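# Place the necktie fully inside an upright basket

## Task

Get every part of the necktie inside the basket, with the basket left resting flat and upright on the table.

## Robot and tools

Robot: two 6-joint arms, left_arm and right_arm, each with a parallel two-finger gripper. Calibrated base places in the scene frame: left_arm (+0.036, +0.371, 0) m, quat_wxyz (+1.000, 0, 0, -0.009); right_arm (+0.023, -0.269, 0) m, quat_wxyz (+1.000, 0, 0, -0.013).

Scene frame: the origin is at table-top height, halfway between the two nominal bases. +x points out over the table, +z points up, and left_arm sits on the +y side. The arm names say nothing about which side of a camera image an arm appears on. Each gripper's fingers point along its own +z and open along its own y. end_effector_position is the pinch point between the pads, about 1 cm short of the fingertips. Printed hand positions and orientations may be off by a few cm, more at long reach.

Row format (used by execute_actions and move): one flat list of 14 numbers, each in [-1, 1], covering both arms even if only one moves. Numbers 1-7 are left_arm: waist, shoulder, elbow, wrist pitch, wrist yaw, wrist roll, then opening. Numbers 8-14 are the same seven for right_arm. The six joint numbers are scaled offsets, not poses. They count from the arm's Joint targets as they stood when the action or move began, not from the previous row. A value of 1.0 equals 1.202 rad (waist), 1.258 (shoulder), 1.3 (elbow), 2.073 (wrist pitch), or 2.022 (wrist yaw and wrist roll). Sending the same offset again moves the joint further. The opening is absolute: +1 fully open, -1 closed. Sending 0 as an opening is a real command, so to keep a gripper unchanged, repeat its current command.

Wrist pitch has its sign flipped against the URDF, in commands and in every readout. Joint ranges below use URDF signs, so flip them for wrist pitch. waist -2.618 to 3.054, shoulder 0.000 to 3.142, elbow 0.000 to 3.142, wrist pitch -1.571 to 1.571, wrist yaw -1.571 to 1.571, wrist roll -2.094 to 2.094. The true ends may differ by up to 0.059 rad. An action that asks a joint to go more than 0.059 rad beyond an end is rejected for both arms. A joint that reaches its end produces the line "joint sent to its limit".

Motion limits: speed is capped, so big offsets can take several actions. Each step, a joint's target can lead its measured angle by at most 0.202 (waist), 0.258 (shoulder), 0.3 (elbow), 0.573 (wrist pitch) or 0.522 rad (yaw, roll). If the targets would put the gripper more than 200 mm from where it is now, that arm's targets are pulled back. Very small turns may not start at all.

Tools:
- execute_actions(actions, cameras): actions is a list of up to 15 actions. Each action is a list of up to 15 rows, and each row runs for one 1/30 s step. A shorter action repeats its last row until 15 steps are done. An empty list just returns the current state and images.
- move(target, speed, blend, opening_speed, blocking, cameras): target is a single row, or a list of up to 15 rows used as waypoints. All rows count from the same starting Joint targets. Joints move together along paths of 0.5 to 10 s. There is no collision avoidance, either with objects or between the arms. speed is the peak rad/s of the joint with the farthest to travel: 0.01 to 2, default 0.5, given as one number or one per waypoint. blend (rad) rounds off intermediate waypoints. opening_speed (≥0.2, in scale units per second) ramps the fingers. blocking=false returns after about 0.5 s while the move continues. The result adds a "move:" line giving the ending (done, off_target, moving, held, fault), limits=held if steps were withheld, and each arm's worst joint error beyond 0.035 rad.
- wait(seconds 0-10): holds the last commands and lets a running move continue.
- stop(): brakes a running move.
- zoom_image(camera, region=[x0,y0,x1,y1]): gives a closer view of the latest image. The region is at most 504x504 px, measured from the top-left corner.
- read_manual(section="licences"): returns licence text only.
- finished_scene(scene): ends the current scene, given by its number. It cannot be undone, and the goal must still hold without the robot.

Cameras, all 896x504: cam_high, cam_low, cam_roll_left, cam_roll_right, cam_left_wrist, cam_right_wrist. An unknown camera name invalidates the call.

Result lines: Joint positions (rad) and Joint velocities (rad/s) list each arm's joints in the order above, plus the pad gap in m (0.094 when fully open). Velocities may read "within noise". Joint targets is the base that your next offsets count from. Tool commands shows the current gripper commands. grip_measured is the finger opening on the command scale. It reads slightly wide when empty and narrower than the object under a firm squeeze. grip_effort_nm is the motor effort, negative when closing, and carries an offset. Joint torques include gravity, and joints 1-3 wrap at ±28 N m. "joint command not followed" means the clearance check changed that arm's targets.

Handling: the fingers press at full force once commanded about 0.05 below the touch point, and much further below that for soft items like a tie, so close slowly. To release, command well above grip_measured. If an arm is stalled against something, command its targets back past its measured positions to end the push. Outside tugs or pushes can happen at random.

Motor heat: holding loads, staying stretched out, or pushing against something heats the motors. MOTOR HOT appears at 75 °C. At 90 °C an OVER-TEMPERATURE FAULT folds that arm, which then stays idle. At 100 °C the arm goes limp.

Avoid: dropping the tie, opening the gripper while it is moving, fast impacts, hard presses, any clash between the two arms, and tipping the basket. Nothing may end up on the floor or be left off the table.

Each tool is called after "Emit:" as name([rows], argument=value, ...), one row to a line, values as JSON.

## Session

Emit:
execute_actions(actions=[])

Scene clock: 0.00 s.
left_arm: end_effector_position=(+0.2426, +0.2884, +0.1478) grip_measured=+1.000 grip_effort_nm=n/a end_effector_quat_wxyz=(+0.082, +0.779, +0.621, +0.046) | right_arm: end_effector_position=(+0.0231, -0.4999, +0.1566) grip_measured=+1.000 grip_effort_nm=n/a end_effector_quat_wxyz=(+0.380, +0.736, +0.325, -0.457)
Joint positions: left_arm=[-0.365 1.204 1.071 1.25 0.001 1.413 0.094] | right_arm=[-0.779 0.622 0.318 0.435 1.121 0.965 0.094]
Joint velocities: within noise
Joint torques (N m): no reading
Motor temperatures (°C): left_arm=[22 30 30 32 22 25 22] | right_arm=[25 28 29 31 27 24 22]
Heat: left arm: 32 °C; right arm: 31 °C.
Joint targets: left_arm=[-0.365 1.195 1.083 1.249 0.011 1.412] | right_arm=[-0.779 0.617 0.328 0.438 1.134 0.963]
Tool commands: left_gripper/opening=+1.0 right_gripper/opening=+1.0

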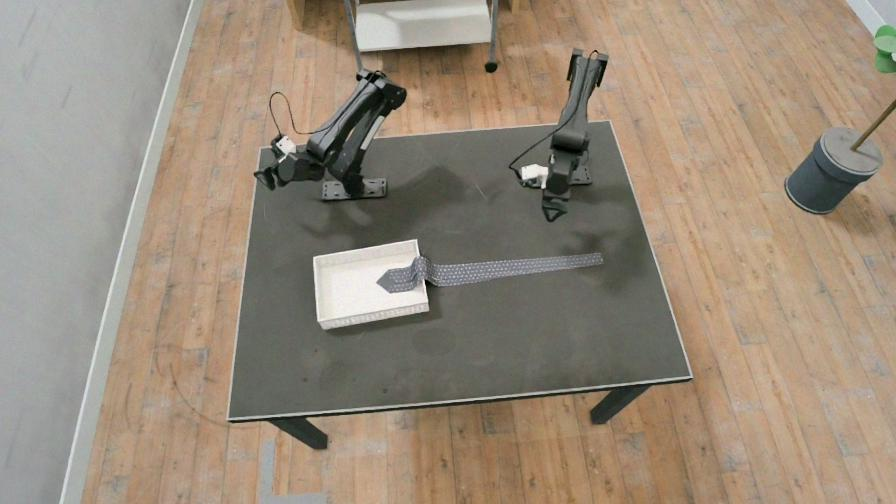

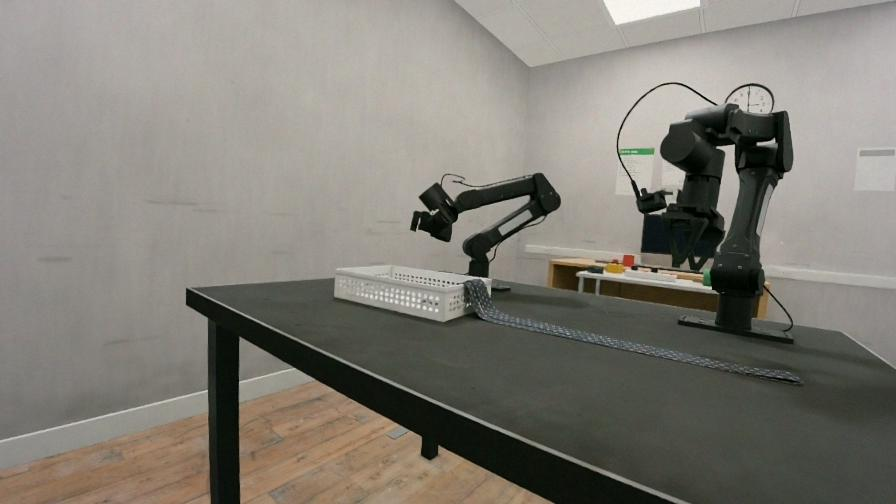

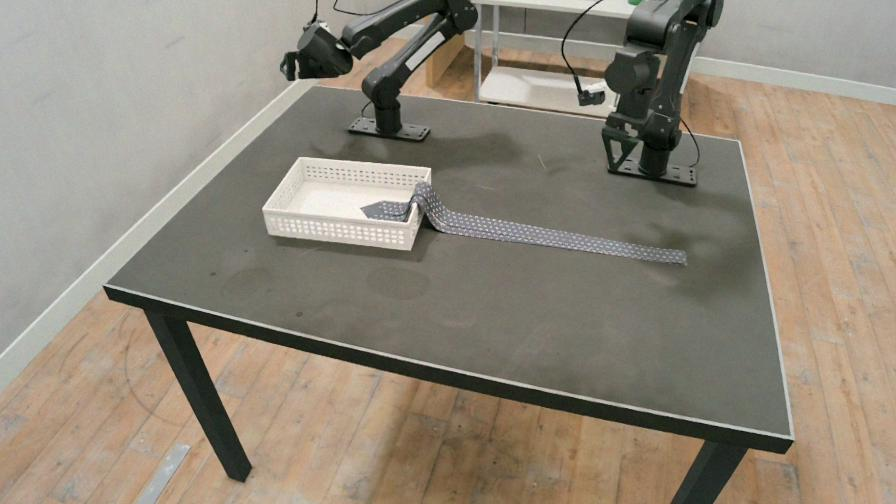

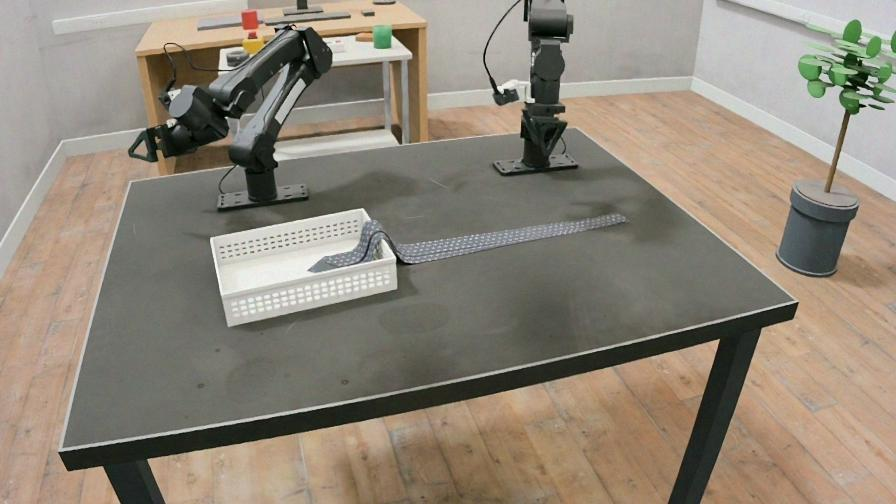

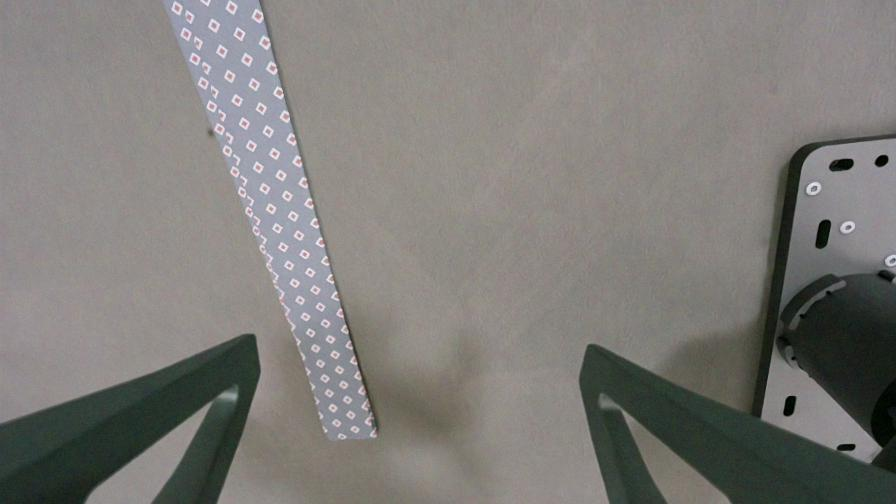

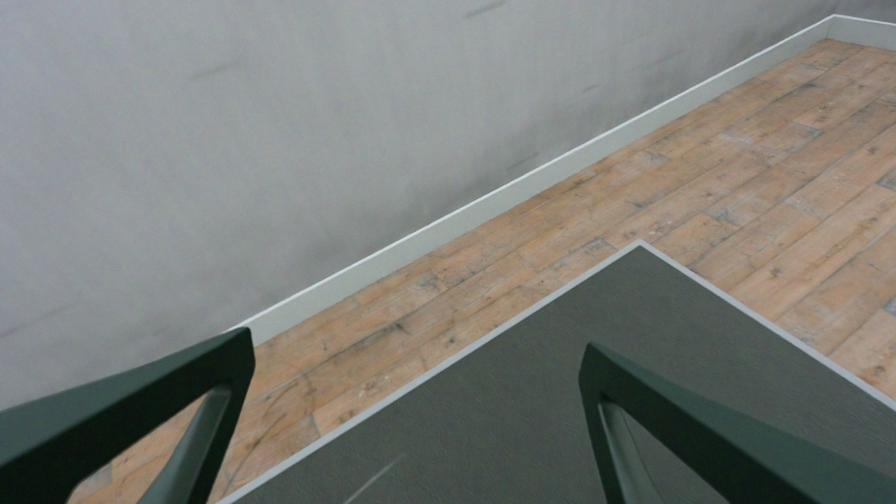

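Emit:
zoom_image(camera="cam_high", region=[300, 220, 620, 340])

Emit:
zoom_image(camera="cam_roll_right", region=[200, 190, 460, 340])

Emit:
zoom_image(camera="cam_low", region=[320, 230, 820, 410])

Scaled by 1.575 from the camera's 896x504 image, which has a finer 1280x720 frame.

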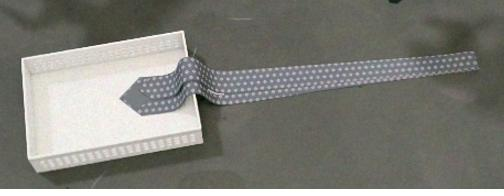

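Scaled by 1.938 from the camera's 896x504 image, which has a finer 1280x720 frame.

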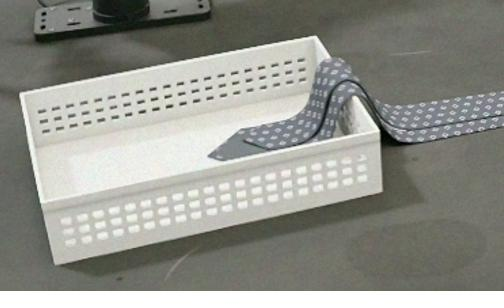

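Scaled by 1.008 from the camera's 896x504 image, which has a finer 1280x720 frame.

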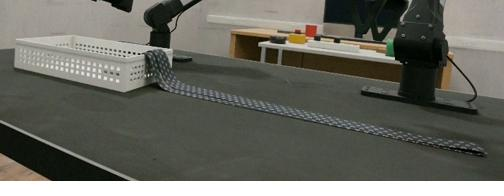

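Emit:
move(target=[0.4420, 0.4833, 0.2865, -0.0124, -0.0054, 0.1518, 1, 0.6481, 0.7814, 0.9785, 0.4158, -0.6103, -0.6741, 1], speed=0.8)

Scene clock: 48.67 s.
left_arm: end_effector_position=(+0.3532, +0.4196, +0.0929) grip_measured=+1.000 grip_effort_nm=-0.022 end_effector_quat_wxyz=(-0.012, +0.703, +0.711, -0.015) | right_arm: end_effector_position=(+0.3560, -0.2629, +0.1981) grip_measured=+1.000 grip_effort_nm=-0.042 end_effector_quat_wxyz=(+0.134, -0.186, +0.973, +0.014)
Joint positions: left_arm=[0.167 1.802 1.425 1.231 -0.002 1.708 0.094] | right_arm=[-0.002 1.585 1.566 1.294 -0.084 -0.394 0.094]
Joint velocities: within noise
Joint torques (N m): left_arm=[-0.01 -8.18 8.27 -0.15 0.02 0.11] | right_arm=[0.18 -6.06 10.07 -0.84 -0.26 -0.08]
Motor temperatures (°C): left_arm=[22 31 32 31 21 24 22] | right_arm=[25 27 32 32 27 24 22]
Heat: left arm: 32 °C; right arm: 32 °C.
Joint targets: left_arm=[0.166 1.803 1.456 1.223 0.000 1.719] | right_arm=[0.000 1.600 1.600 1.300 -0.100 -0.400]
move: done

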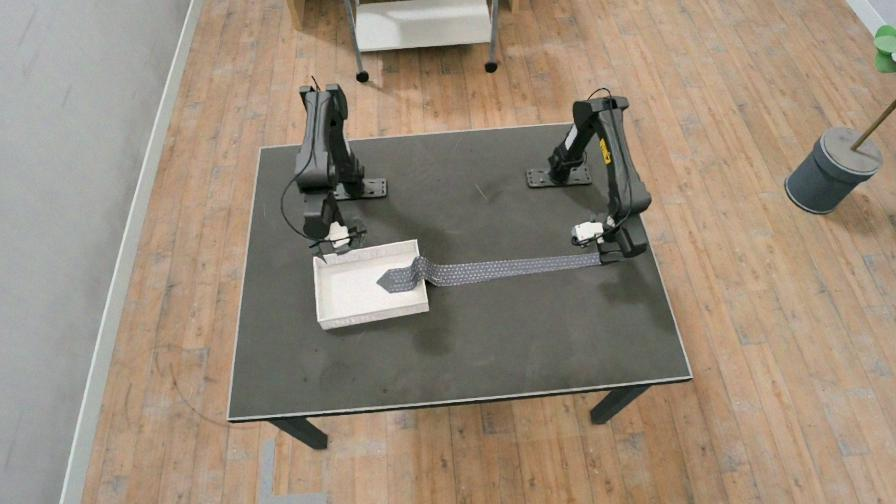

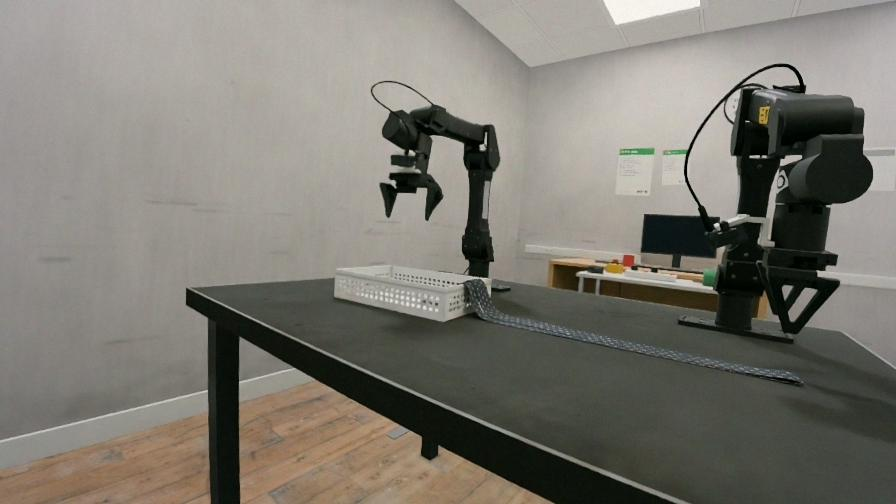

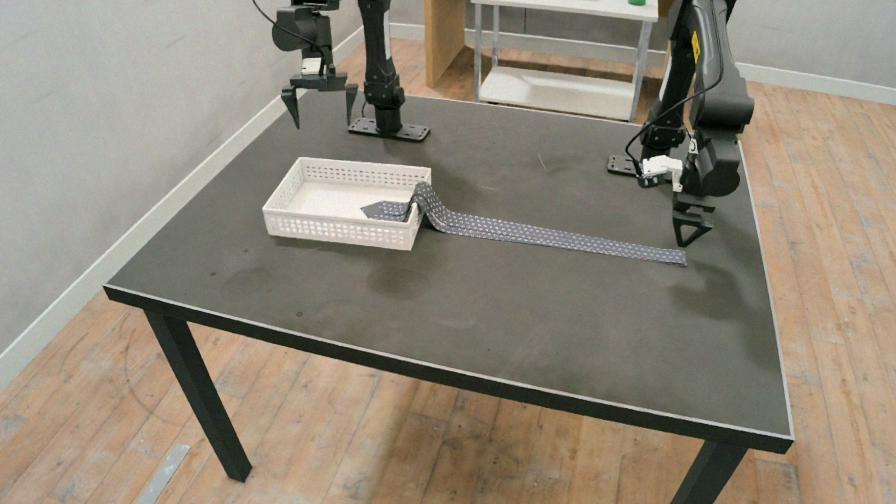

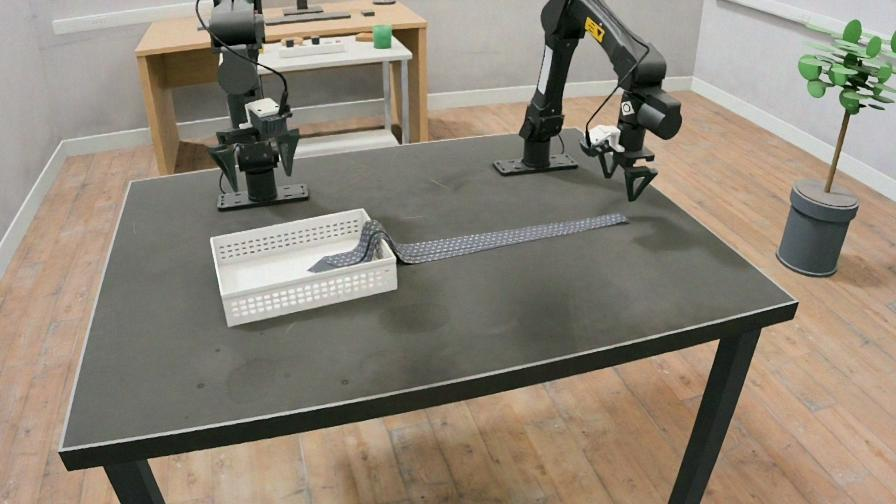

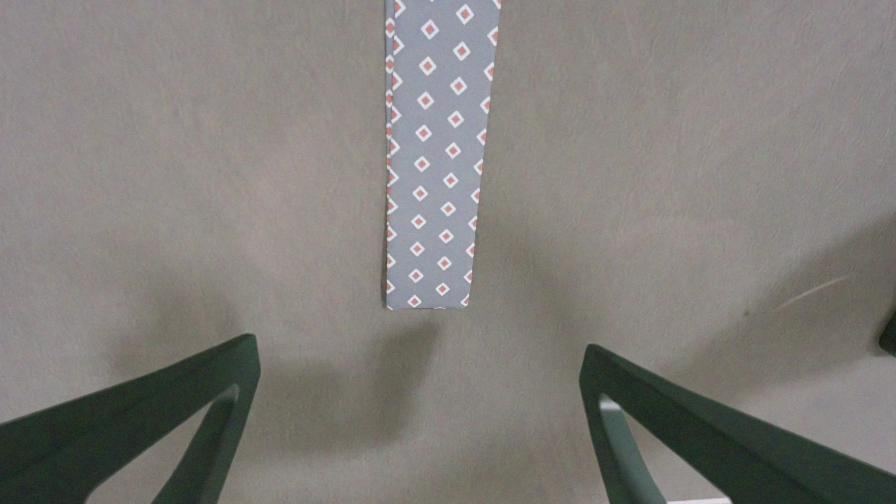

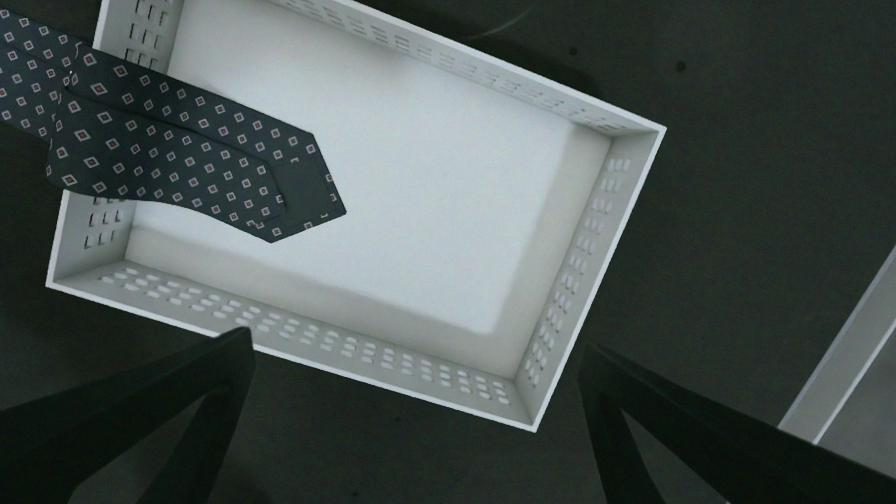

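Emit:
move(target=[0.0073, 0.0068, -0.2069, -0.1481, 0, 0.0043, 1, 0.6647, 0.6015, 0.5223, 0.0785, 0.0495, -0.1968, 1], speed=0.6)

Scene clock: 66.27 s.
left_arm: end_effector_position=(+0.3551, +0.4209, +0.0346) grip_measured=+1.000 grip_effort_nm=-0.032 end_effector_quat_wxyz=(+0.007, +0.705, +0.709, +0.011) | right_arm: end_effector_position=(+0.3488, +0.0541, +0.0997) grip_measured=+1.000 grip_effort_nm=-0.046 end_effector_quat_wxyz=(-0.016, +0.706, -0.708, -0.003)
Joint positions: left_arm=[0.17 1.808 1.194 0.931 -0.002 1.718 0.094] | right_arm=[0.804 2.334 2.248 1.454 -0.005 -0.791 0.094]
Joint velocities: within noise
Joint torques (N m): left_arm=[0.51 -7.79 4.97 -0.32 0.02 0.1] | right_arm=[-0.44 -11.78 9.48 -0.32 0.05 -0.05]
Motor temperatures (°C): left_arm=[21 35 33 30 21 24 22] | right_arm=[25 28 35 30 26 24 22]
Heat: left arm: 35 °C; right arm: 35 °C.
Joint targets: left_arm=[0.175 1.811 1.187 0.916 0.000 1.728] | right_arm=[0.799 2.357 2.279 1.463 0.000 -0.798]
move: done

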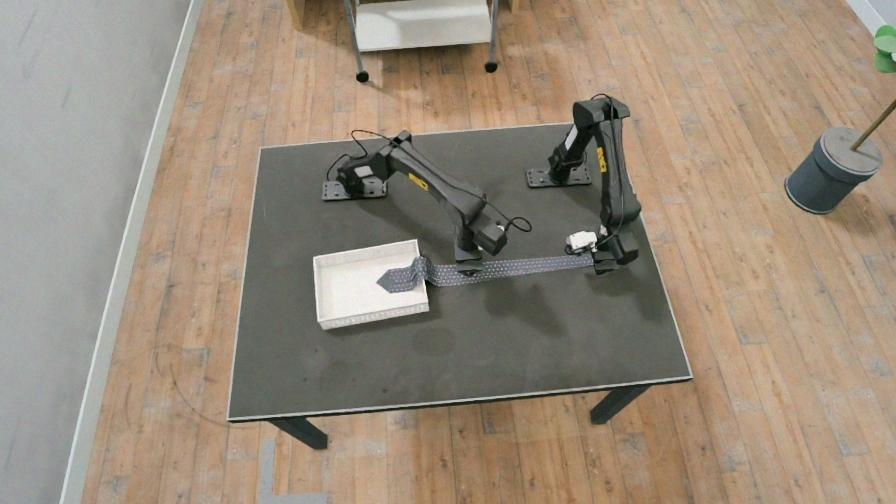

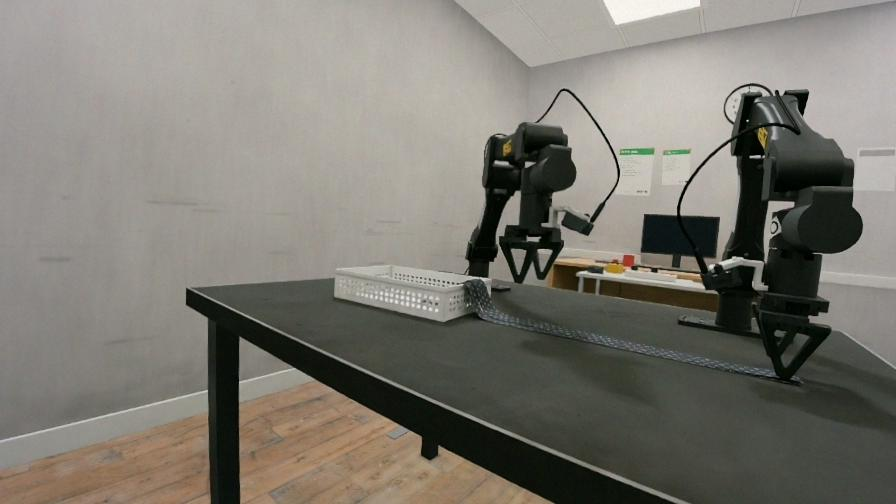

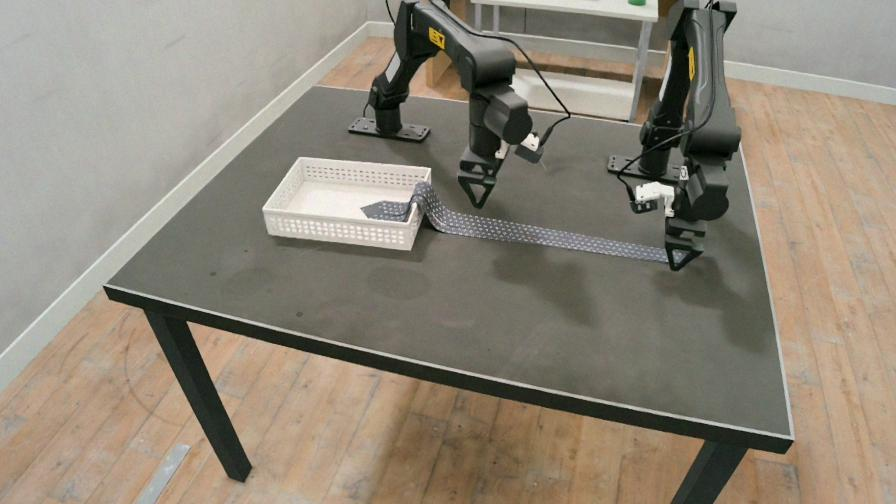

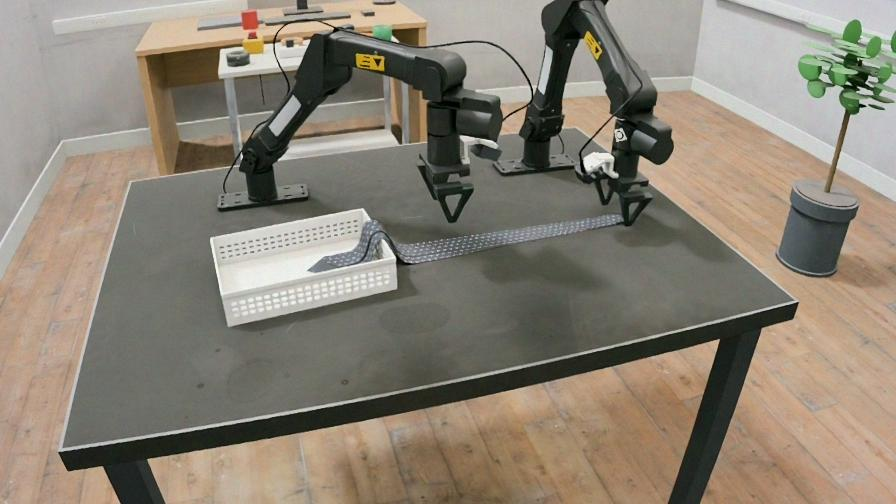

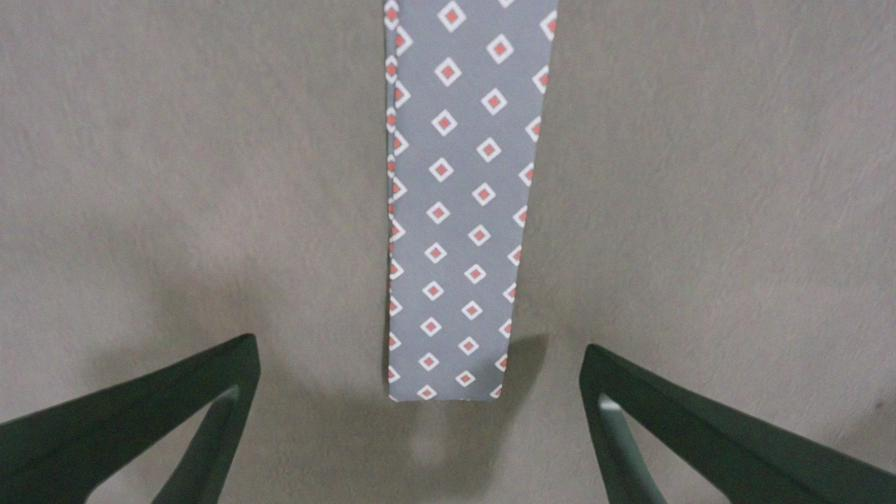

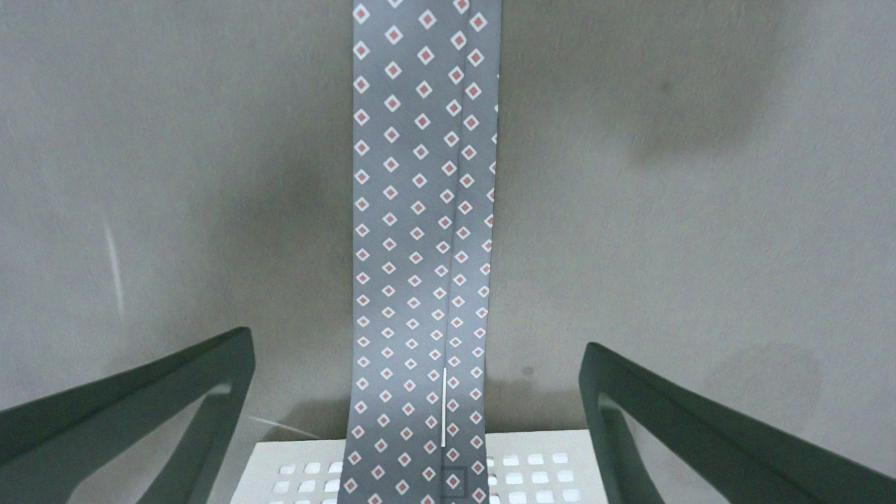

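Emit:
move(target=[0.0042, 0.0175, -0.0477, -0.028, 0, 0, 1, 0, 0.0286, -0.24, -0.1471, 0, 0, 1], speed=0.25)

Scene clock: 76.57 s.
left_arm: end_effector_position=(+0.3476, +0.4211, +0.0184) grip_measured=+1.000 grip_effort_nm=-0.032 end_effector_quat_wxyz=(+0.001, +0.704, +0.710, +0.003) | right_arm: end_effector_position=(+0.3500, +0.0552, +0.0186) grip_measured=+1.000 grip_effort_nm=-0.046 end_effector_quat_wxyz=(-0.007, +0.707, -0.708, -0.002)
Joint positions: left_arm=[0.174 1.823 1.143 0.884 -0.002 1.718 0.094] | right_arm=[0.804 2.364 1.977 1.17 -0.005 -0.792 0.094]
Joint velocities: within noise
Joint torques (N m): left_arm=[0.59 -7.21 3.92 -0.4 0.02 0.1] | right_arm=[-0.46 -11.55 5.76 -0.52 0.05 -0.05]
Motor temperatures (°C): left_arm=[21 35 32 30 21 24 22] | right_arm=[25 34 33 30 26 24 22]
Heat: left arm: 35 °C; right arm: 34 °C.
Joint targets: left_arm=[0.180 1.833 1.125 0.858 0.000 1.727] | right_arm=[0.799 2.393 1.967 1.158 0.000 -0.798]
move: done

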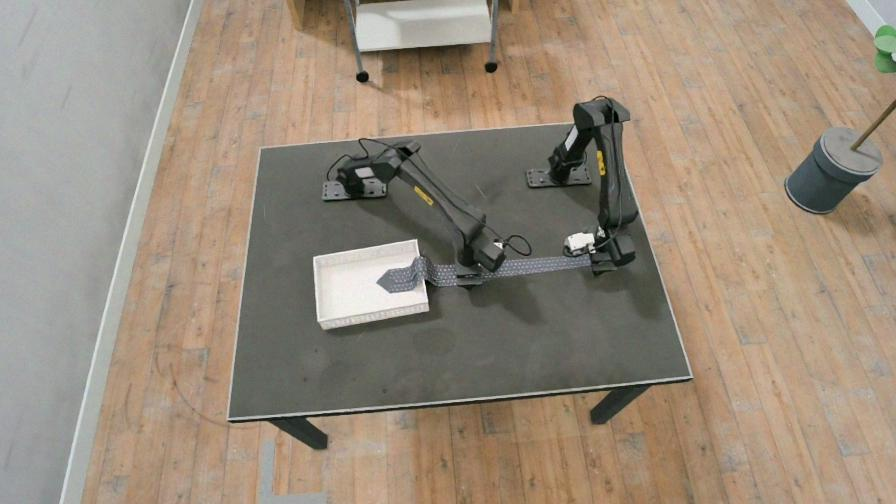

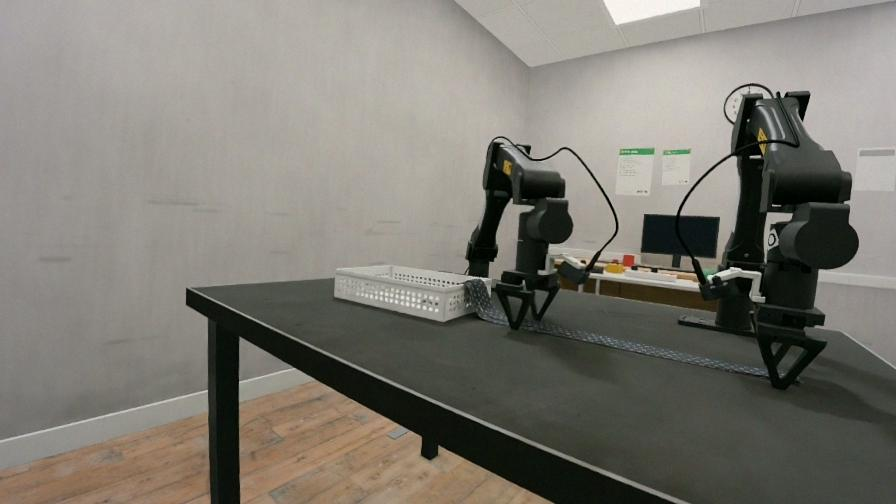

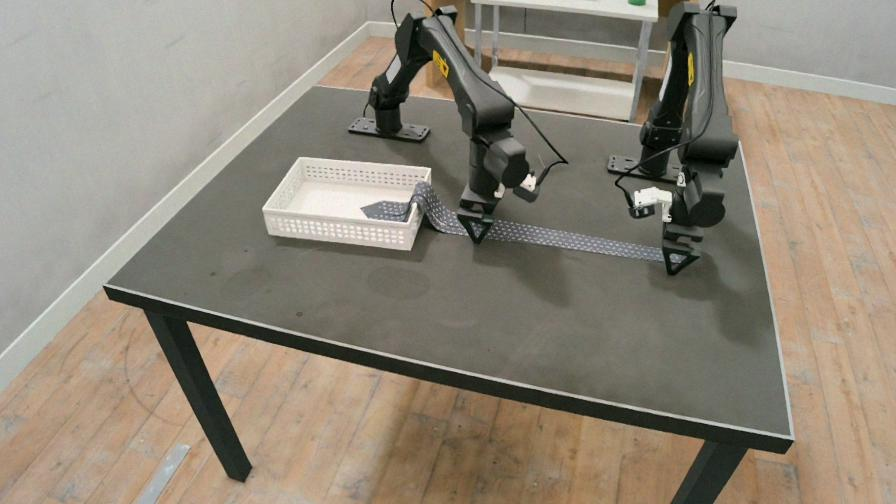

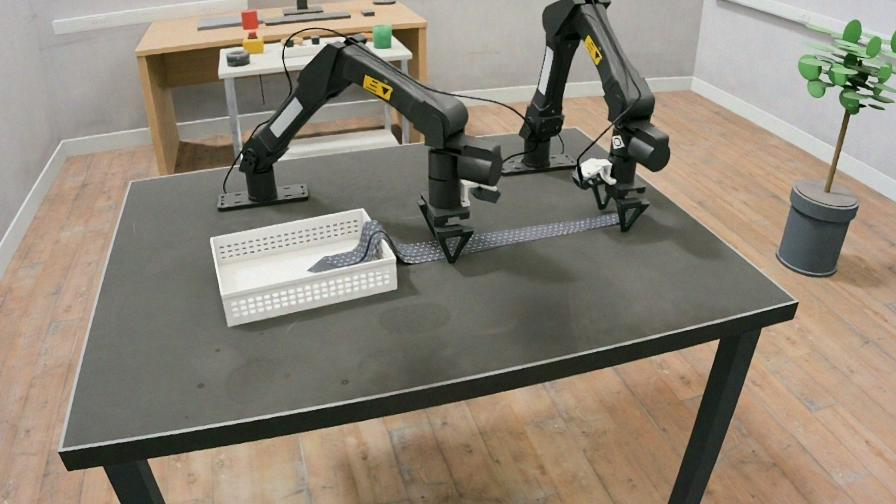

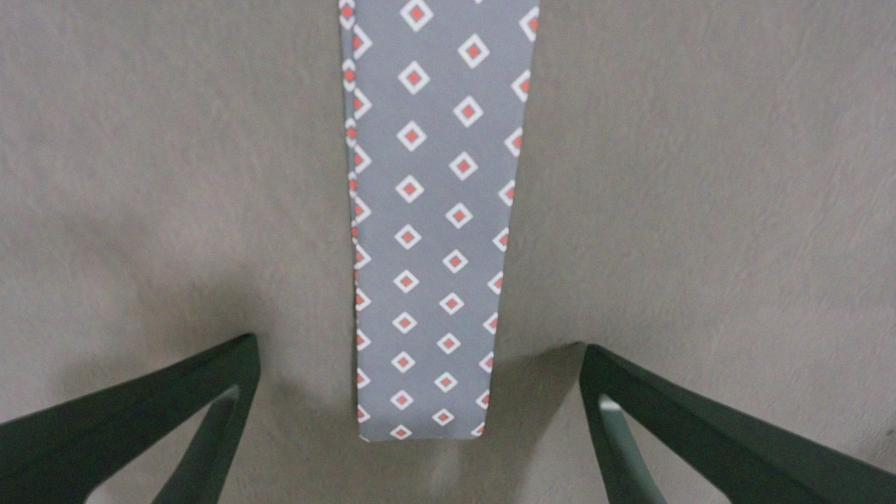

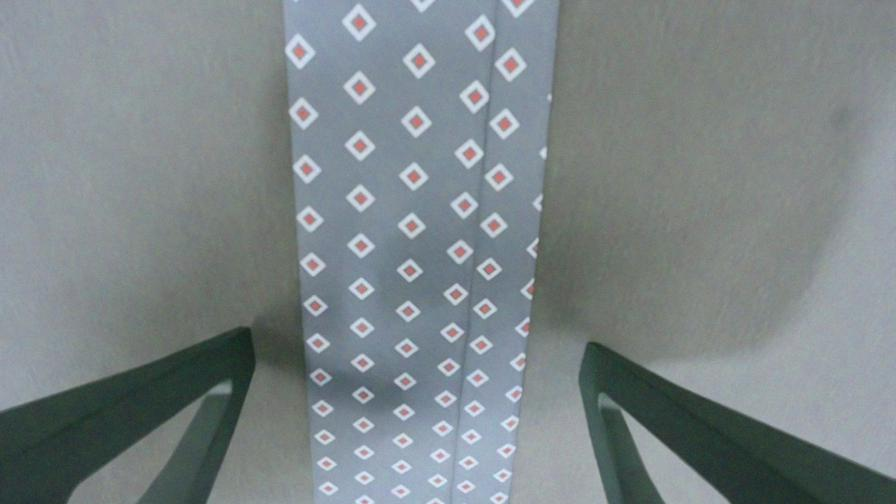

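Emit:
move(target=[0, 0.0105, -0.0154, -0.0151, 0, 0, 1, 0, 0.004, -0.0205, -0.0138, 0, 0, 1], speed=0.1, cameras=["cam_left_wrist", "cam_right_wrist", "cam_low"])

Scene clock: 80.67 s.
left_arm: end_effector_position=(+0.3473, +0.4210, +0.0175) grip_measured=+1.000 grip_effort_nm=-0.032 end_effector_quat_wxyz=(+0.003, +0.704, +0.710, +0.005) | right_arm: end_effector_position=(+0.3514, +0.0542, +0.0159) grip_measured=+1.000 grip_effort_nm=-0.046 end_effector_quat_wxyz=(-0.008, +0.707, -0.707, +0.002)
Joint positions: left_arm=[0.174 1.82 1.135 0.875 -0.002 1.718 0.094] | right_arm=[0.804 2.364 1.966 1.156 0.005 -0.793 0.094]
Joint velocities: within noise
Joint torques (N m): left_arm=[0.61 -5.83 2.96 -0.62 0.02 0.1] | right_arm=[-0.47 -11.18 4.46 -0.7 -0.07 -0.05]
Motor temperatures (°C): left_arm=[21 35 32 30 21 24 22] | right_arm=[25 34 33 29 26 24 22]
Heat: left arm: 35 °C; right arm: 34 °C.
Joint targets: left_arm=[0.180 1.846 1.105 0.827 0.000 1.727] | right_arm=[0.799 2.398 1.940 1.130 0.000 -0.798]
move: off_target (left_arm); left_arm: the wrist pitch is farthest, 0.049 rad from its target
Images, in order (width x height): cam_low 896x504, cam_left_wrist 896x504, cam_right_wrist 896x504.

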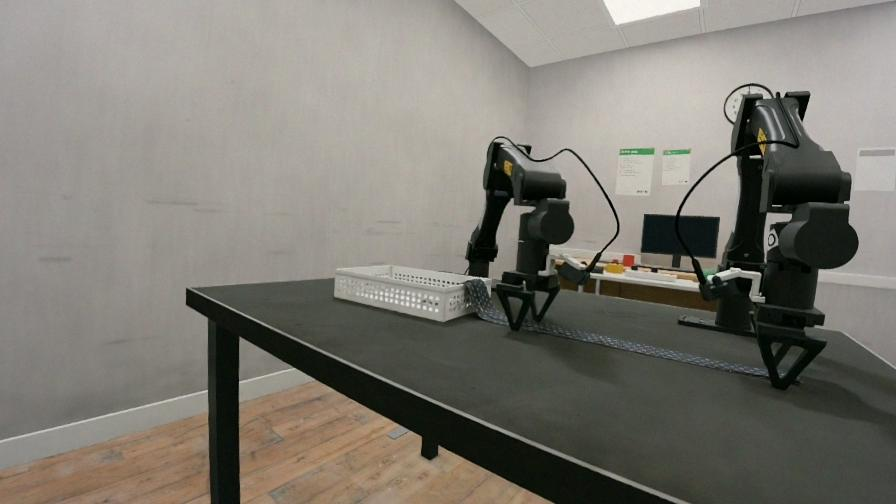

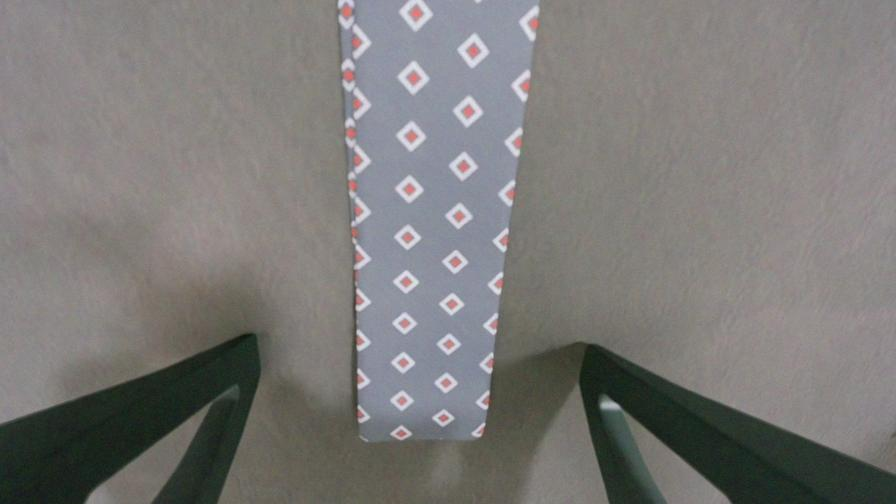

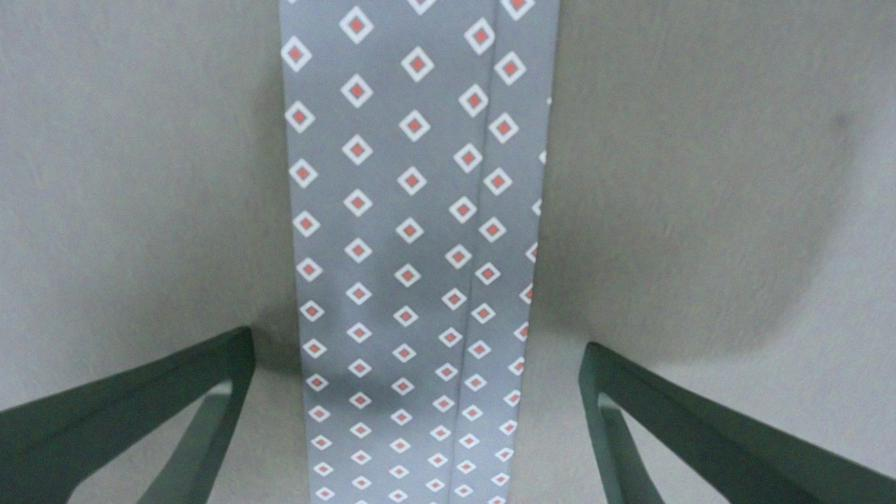

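Emit:
move(target=[0, -0.004, 0.002, 0.008, 0, 0, -0.6, 0, 0, 0, 0, 0, 0, -0.6], speed=0.1, opening_speed=0.8, cameras=["cam_left_wrist", "cam_right_wrist", "cam_low"])

Scene clock: 84.63 s.
left_arm: end_effector_position=(+0.3537, +0.4220, +0.0169) grip_measured=-0.597 grip_effort_nm=-0.203 end_effector_quat_wxyz=(+0.011, +0.705, +0.709, +0.016) | right_arm: end_effector_position=(+0.3522, +0.0549, +0.0159) grip_measured=-0.592 grip_effort_nm=-0.457 end_effector_quat_wxyz=(-0.011, +0.707, -0.707, +0.003)
Joint positions: left_arm=[0.174 1.82 1.132 0.844 -0.001 1.72 0.019] | right_arm=[0.804 2.364 1.966 1.152 0.005 -0.793 0.019]
Joint velocities: within noise
Joint torques (N m): left_arm=[0.59 -6.28 3.43 -0.21 0.02 0.07] | right_arm=[-0.4 -11.15 4.41 -0.63 -0.05 -0.04]
Motor temperatures (°C): left_arm=[21 35 31 30 21 24 22] | right_arm=[25 34 32 29 26 24 22]
Heat: left arm: 35 °C; right arm: 34 °C.
Joint targets: left_arm=[0.180 1.842 1.107 0.843 0.000 1.728] | right_arm=[0.799 2.398 1.940 1.130 0.000 -0.798]
move: done
Images, in order (width x height): cam_low 896x504, cam_left_wrist 896x504, cam_right_wrist 896x504.

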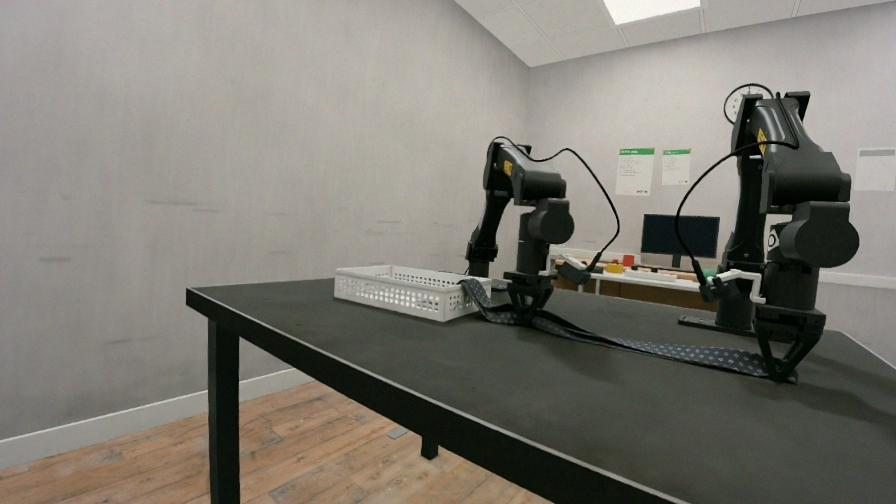

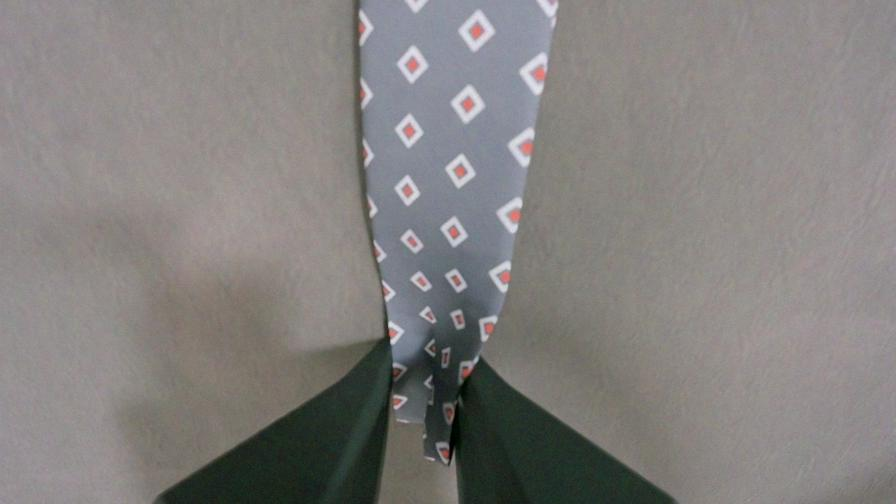

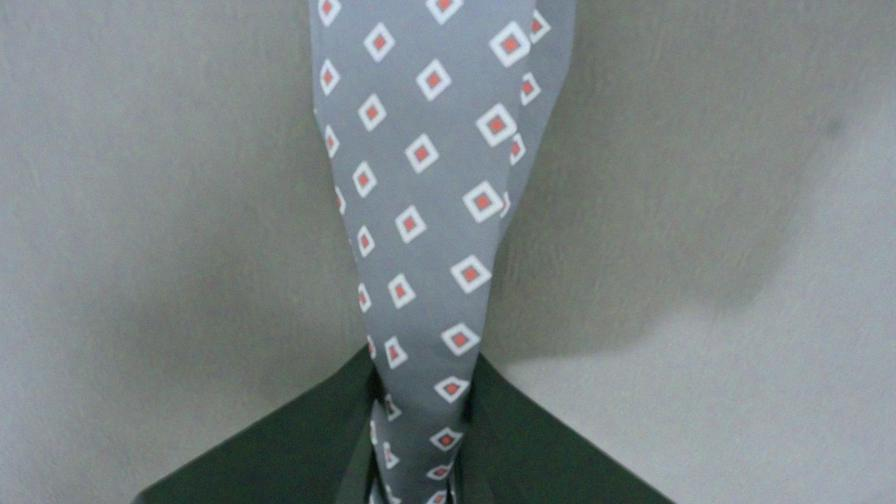

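Emit:
move(target=[0, 0, 0, 0, 0, 0, -0.9, 0, 0, 0, 0, 0, 0, -0.9], speed=0.1, opening_speed=0.6, cameras=["cam_left_wrist", "cam_right_wrist", "cam_low"])

Scene clock: 86.33 s.
left_arm: end_effector_position=(+0.3513, +0.4216, +0.0178) grip_measured=-0.896 grip_effort_nm=-0.774 end_effector_quat_wxyz=(+0.009, +0.705, +0.709, +0.013) | right_arm: end_effector_position=(+0.3523, +0.0550, +0.0159) grip_measured=-0.743 grip_effort_nm=-0.965 end_effector_quat_wxyz=(-0.011, +0.707, -0.707, +0.002)
Joint positions: left_arm=[0.174 1.817 1.132 0.855 -0.001 1.72 0.005] | right_arm=[0.804 2.364 1.966 1.152 0.005 -0.793 0.012]
Joint velocities: within noise
Joint torques (N m): left_arm=[0.61 -6.01 3.43 -0.31 0.02 0.07] | right_arm=[-0.46 -11.12 4.4 -0.65 -0.07 -0.04]
Motor temperatures (°C): left_arm=[21 34 31 29 21 24 22] | right_arm=[25 34 32 29 26 23 22]
Heat: left arm: 34 °C; right arm: 34 °C.
Joint targets: left_arm=[0.180 1.842 1.107 0.843 0.000 1.728] | right_arm=[0.799 2.398 1.940 1.130 -0.001 -0.798]
move: done
Images, in order (width x height): cam_low 896x504, cam_left_wrist 896x504, cam_right_wrist 896x504.

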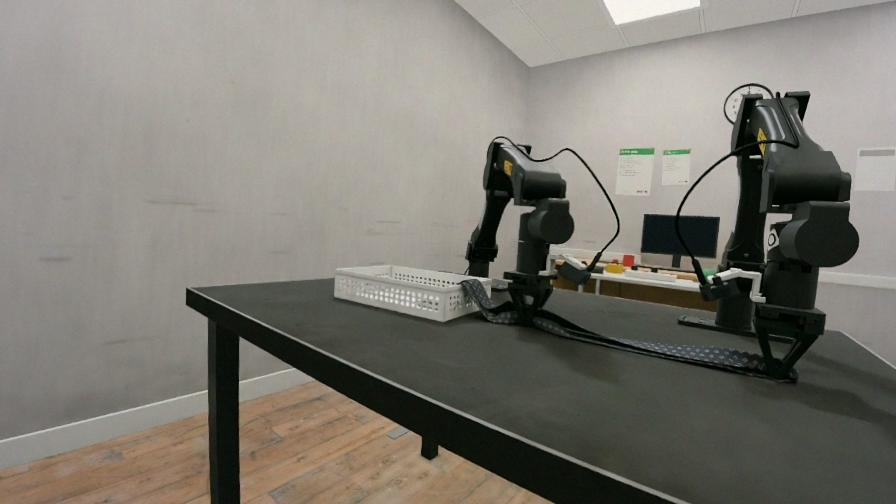

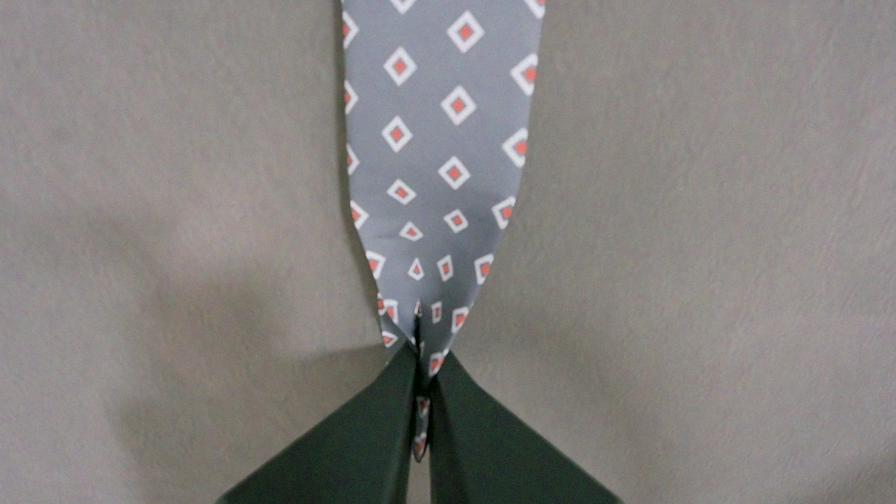

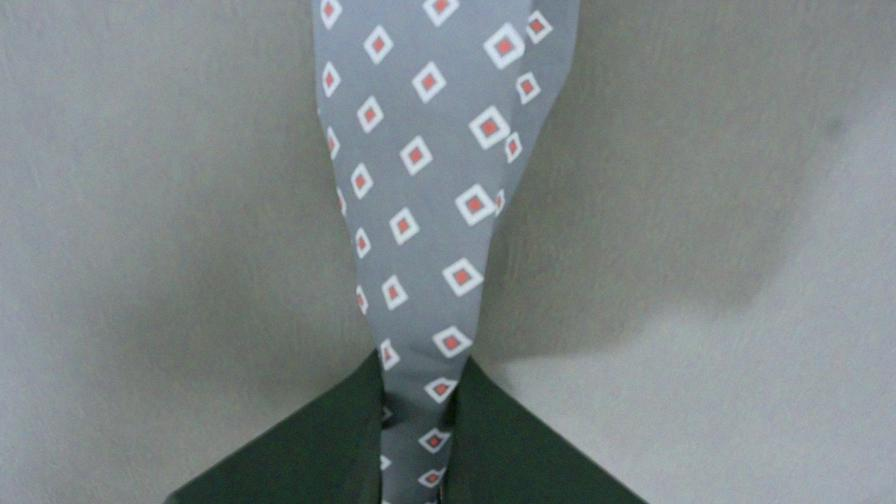

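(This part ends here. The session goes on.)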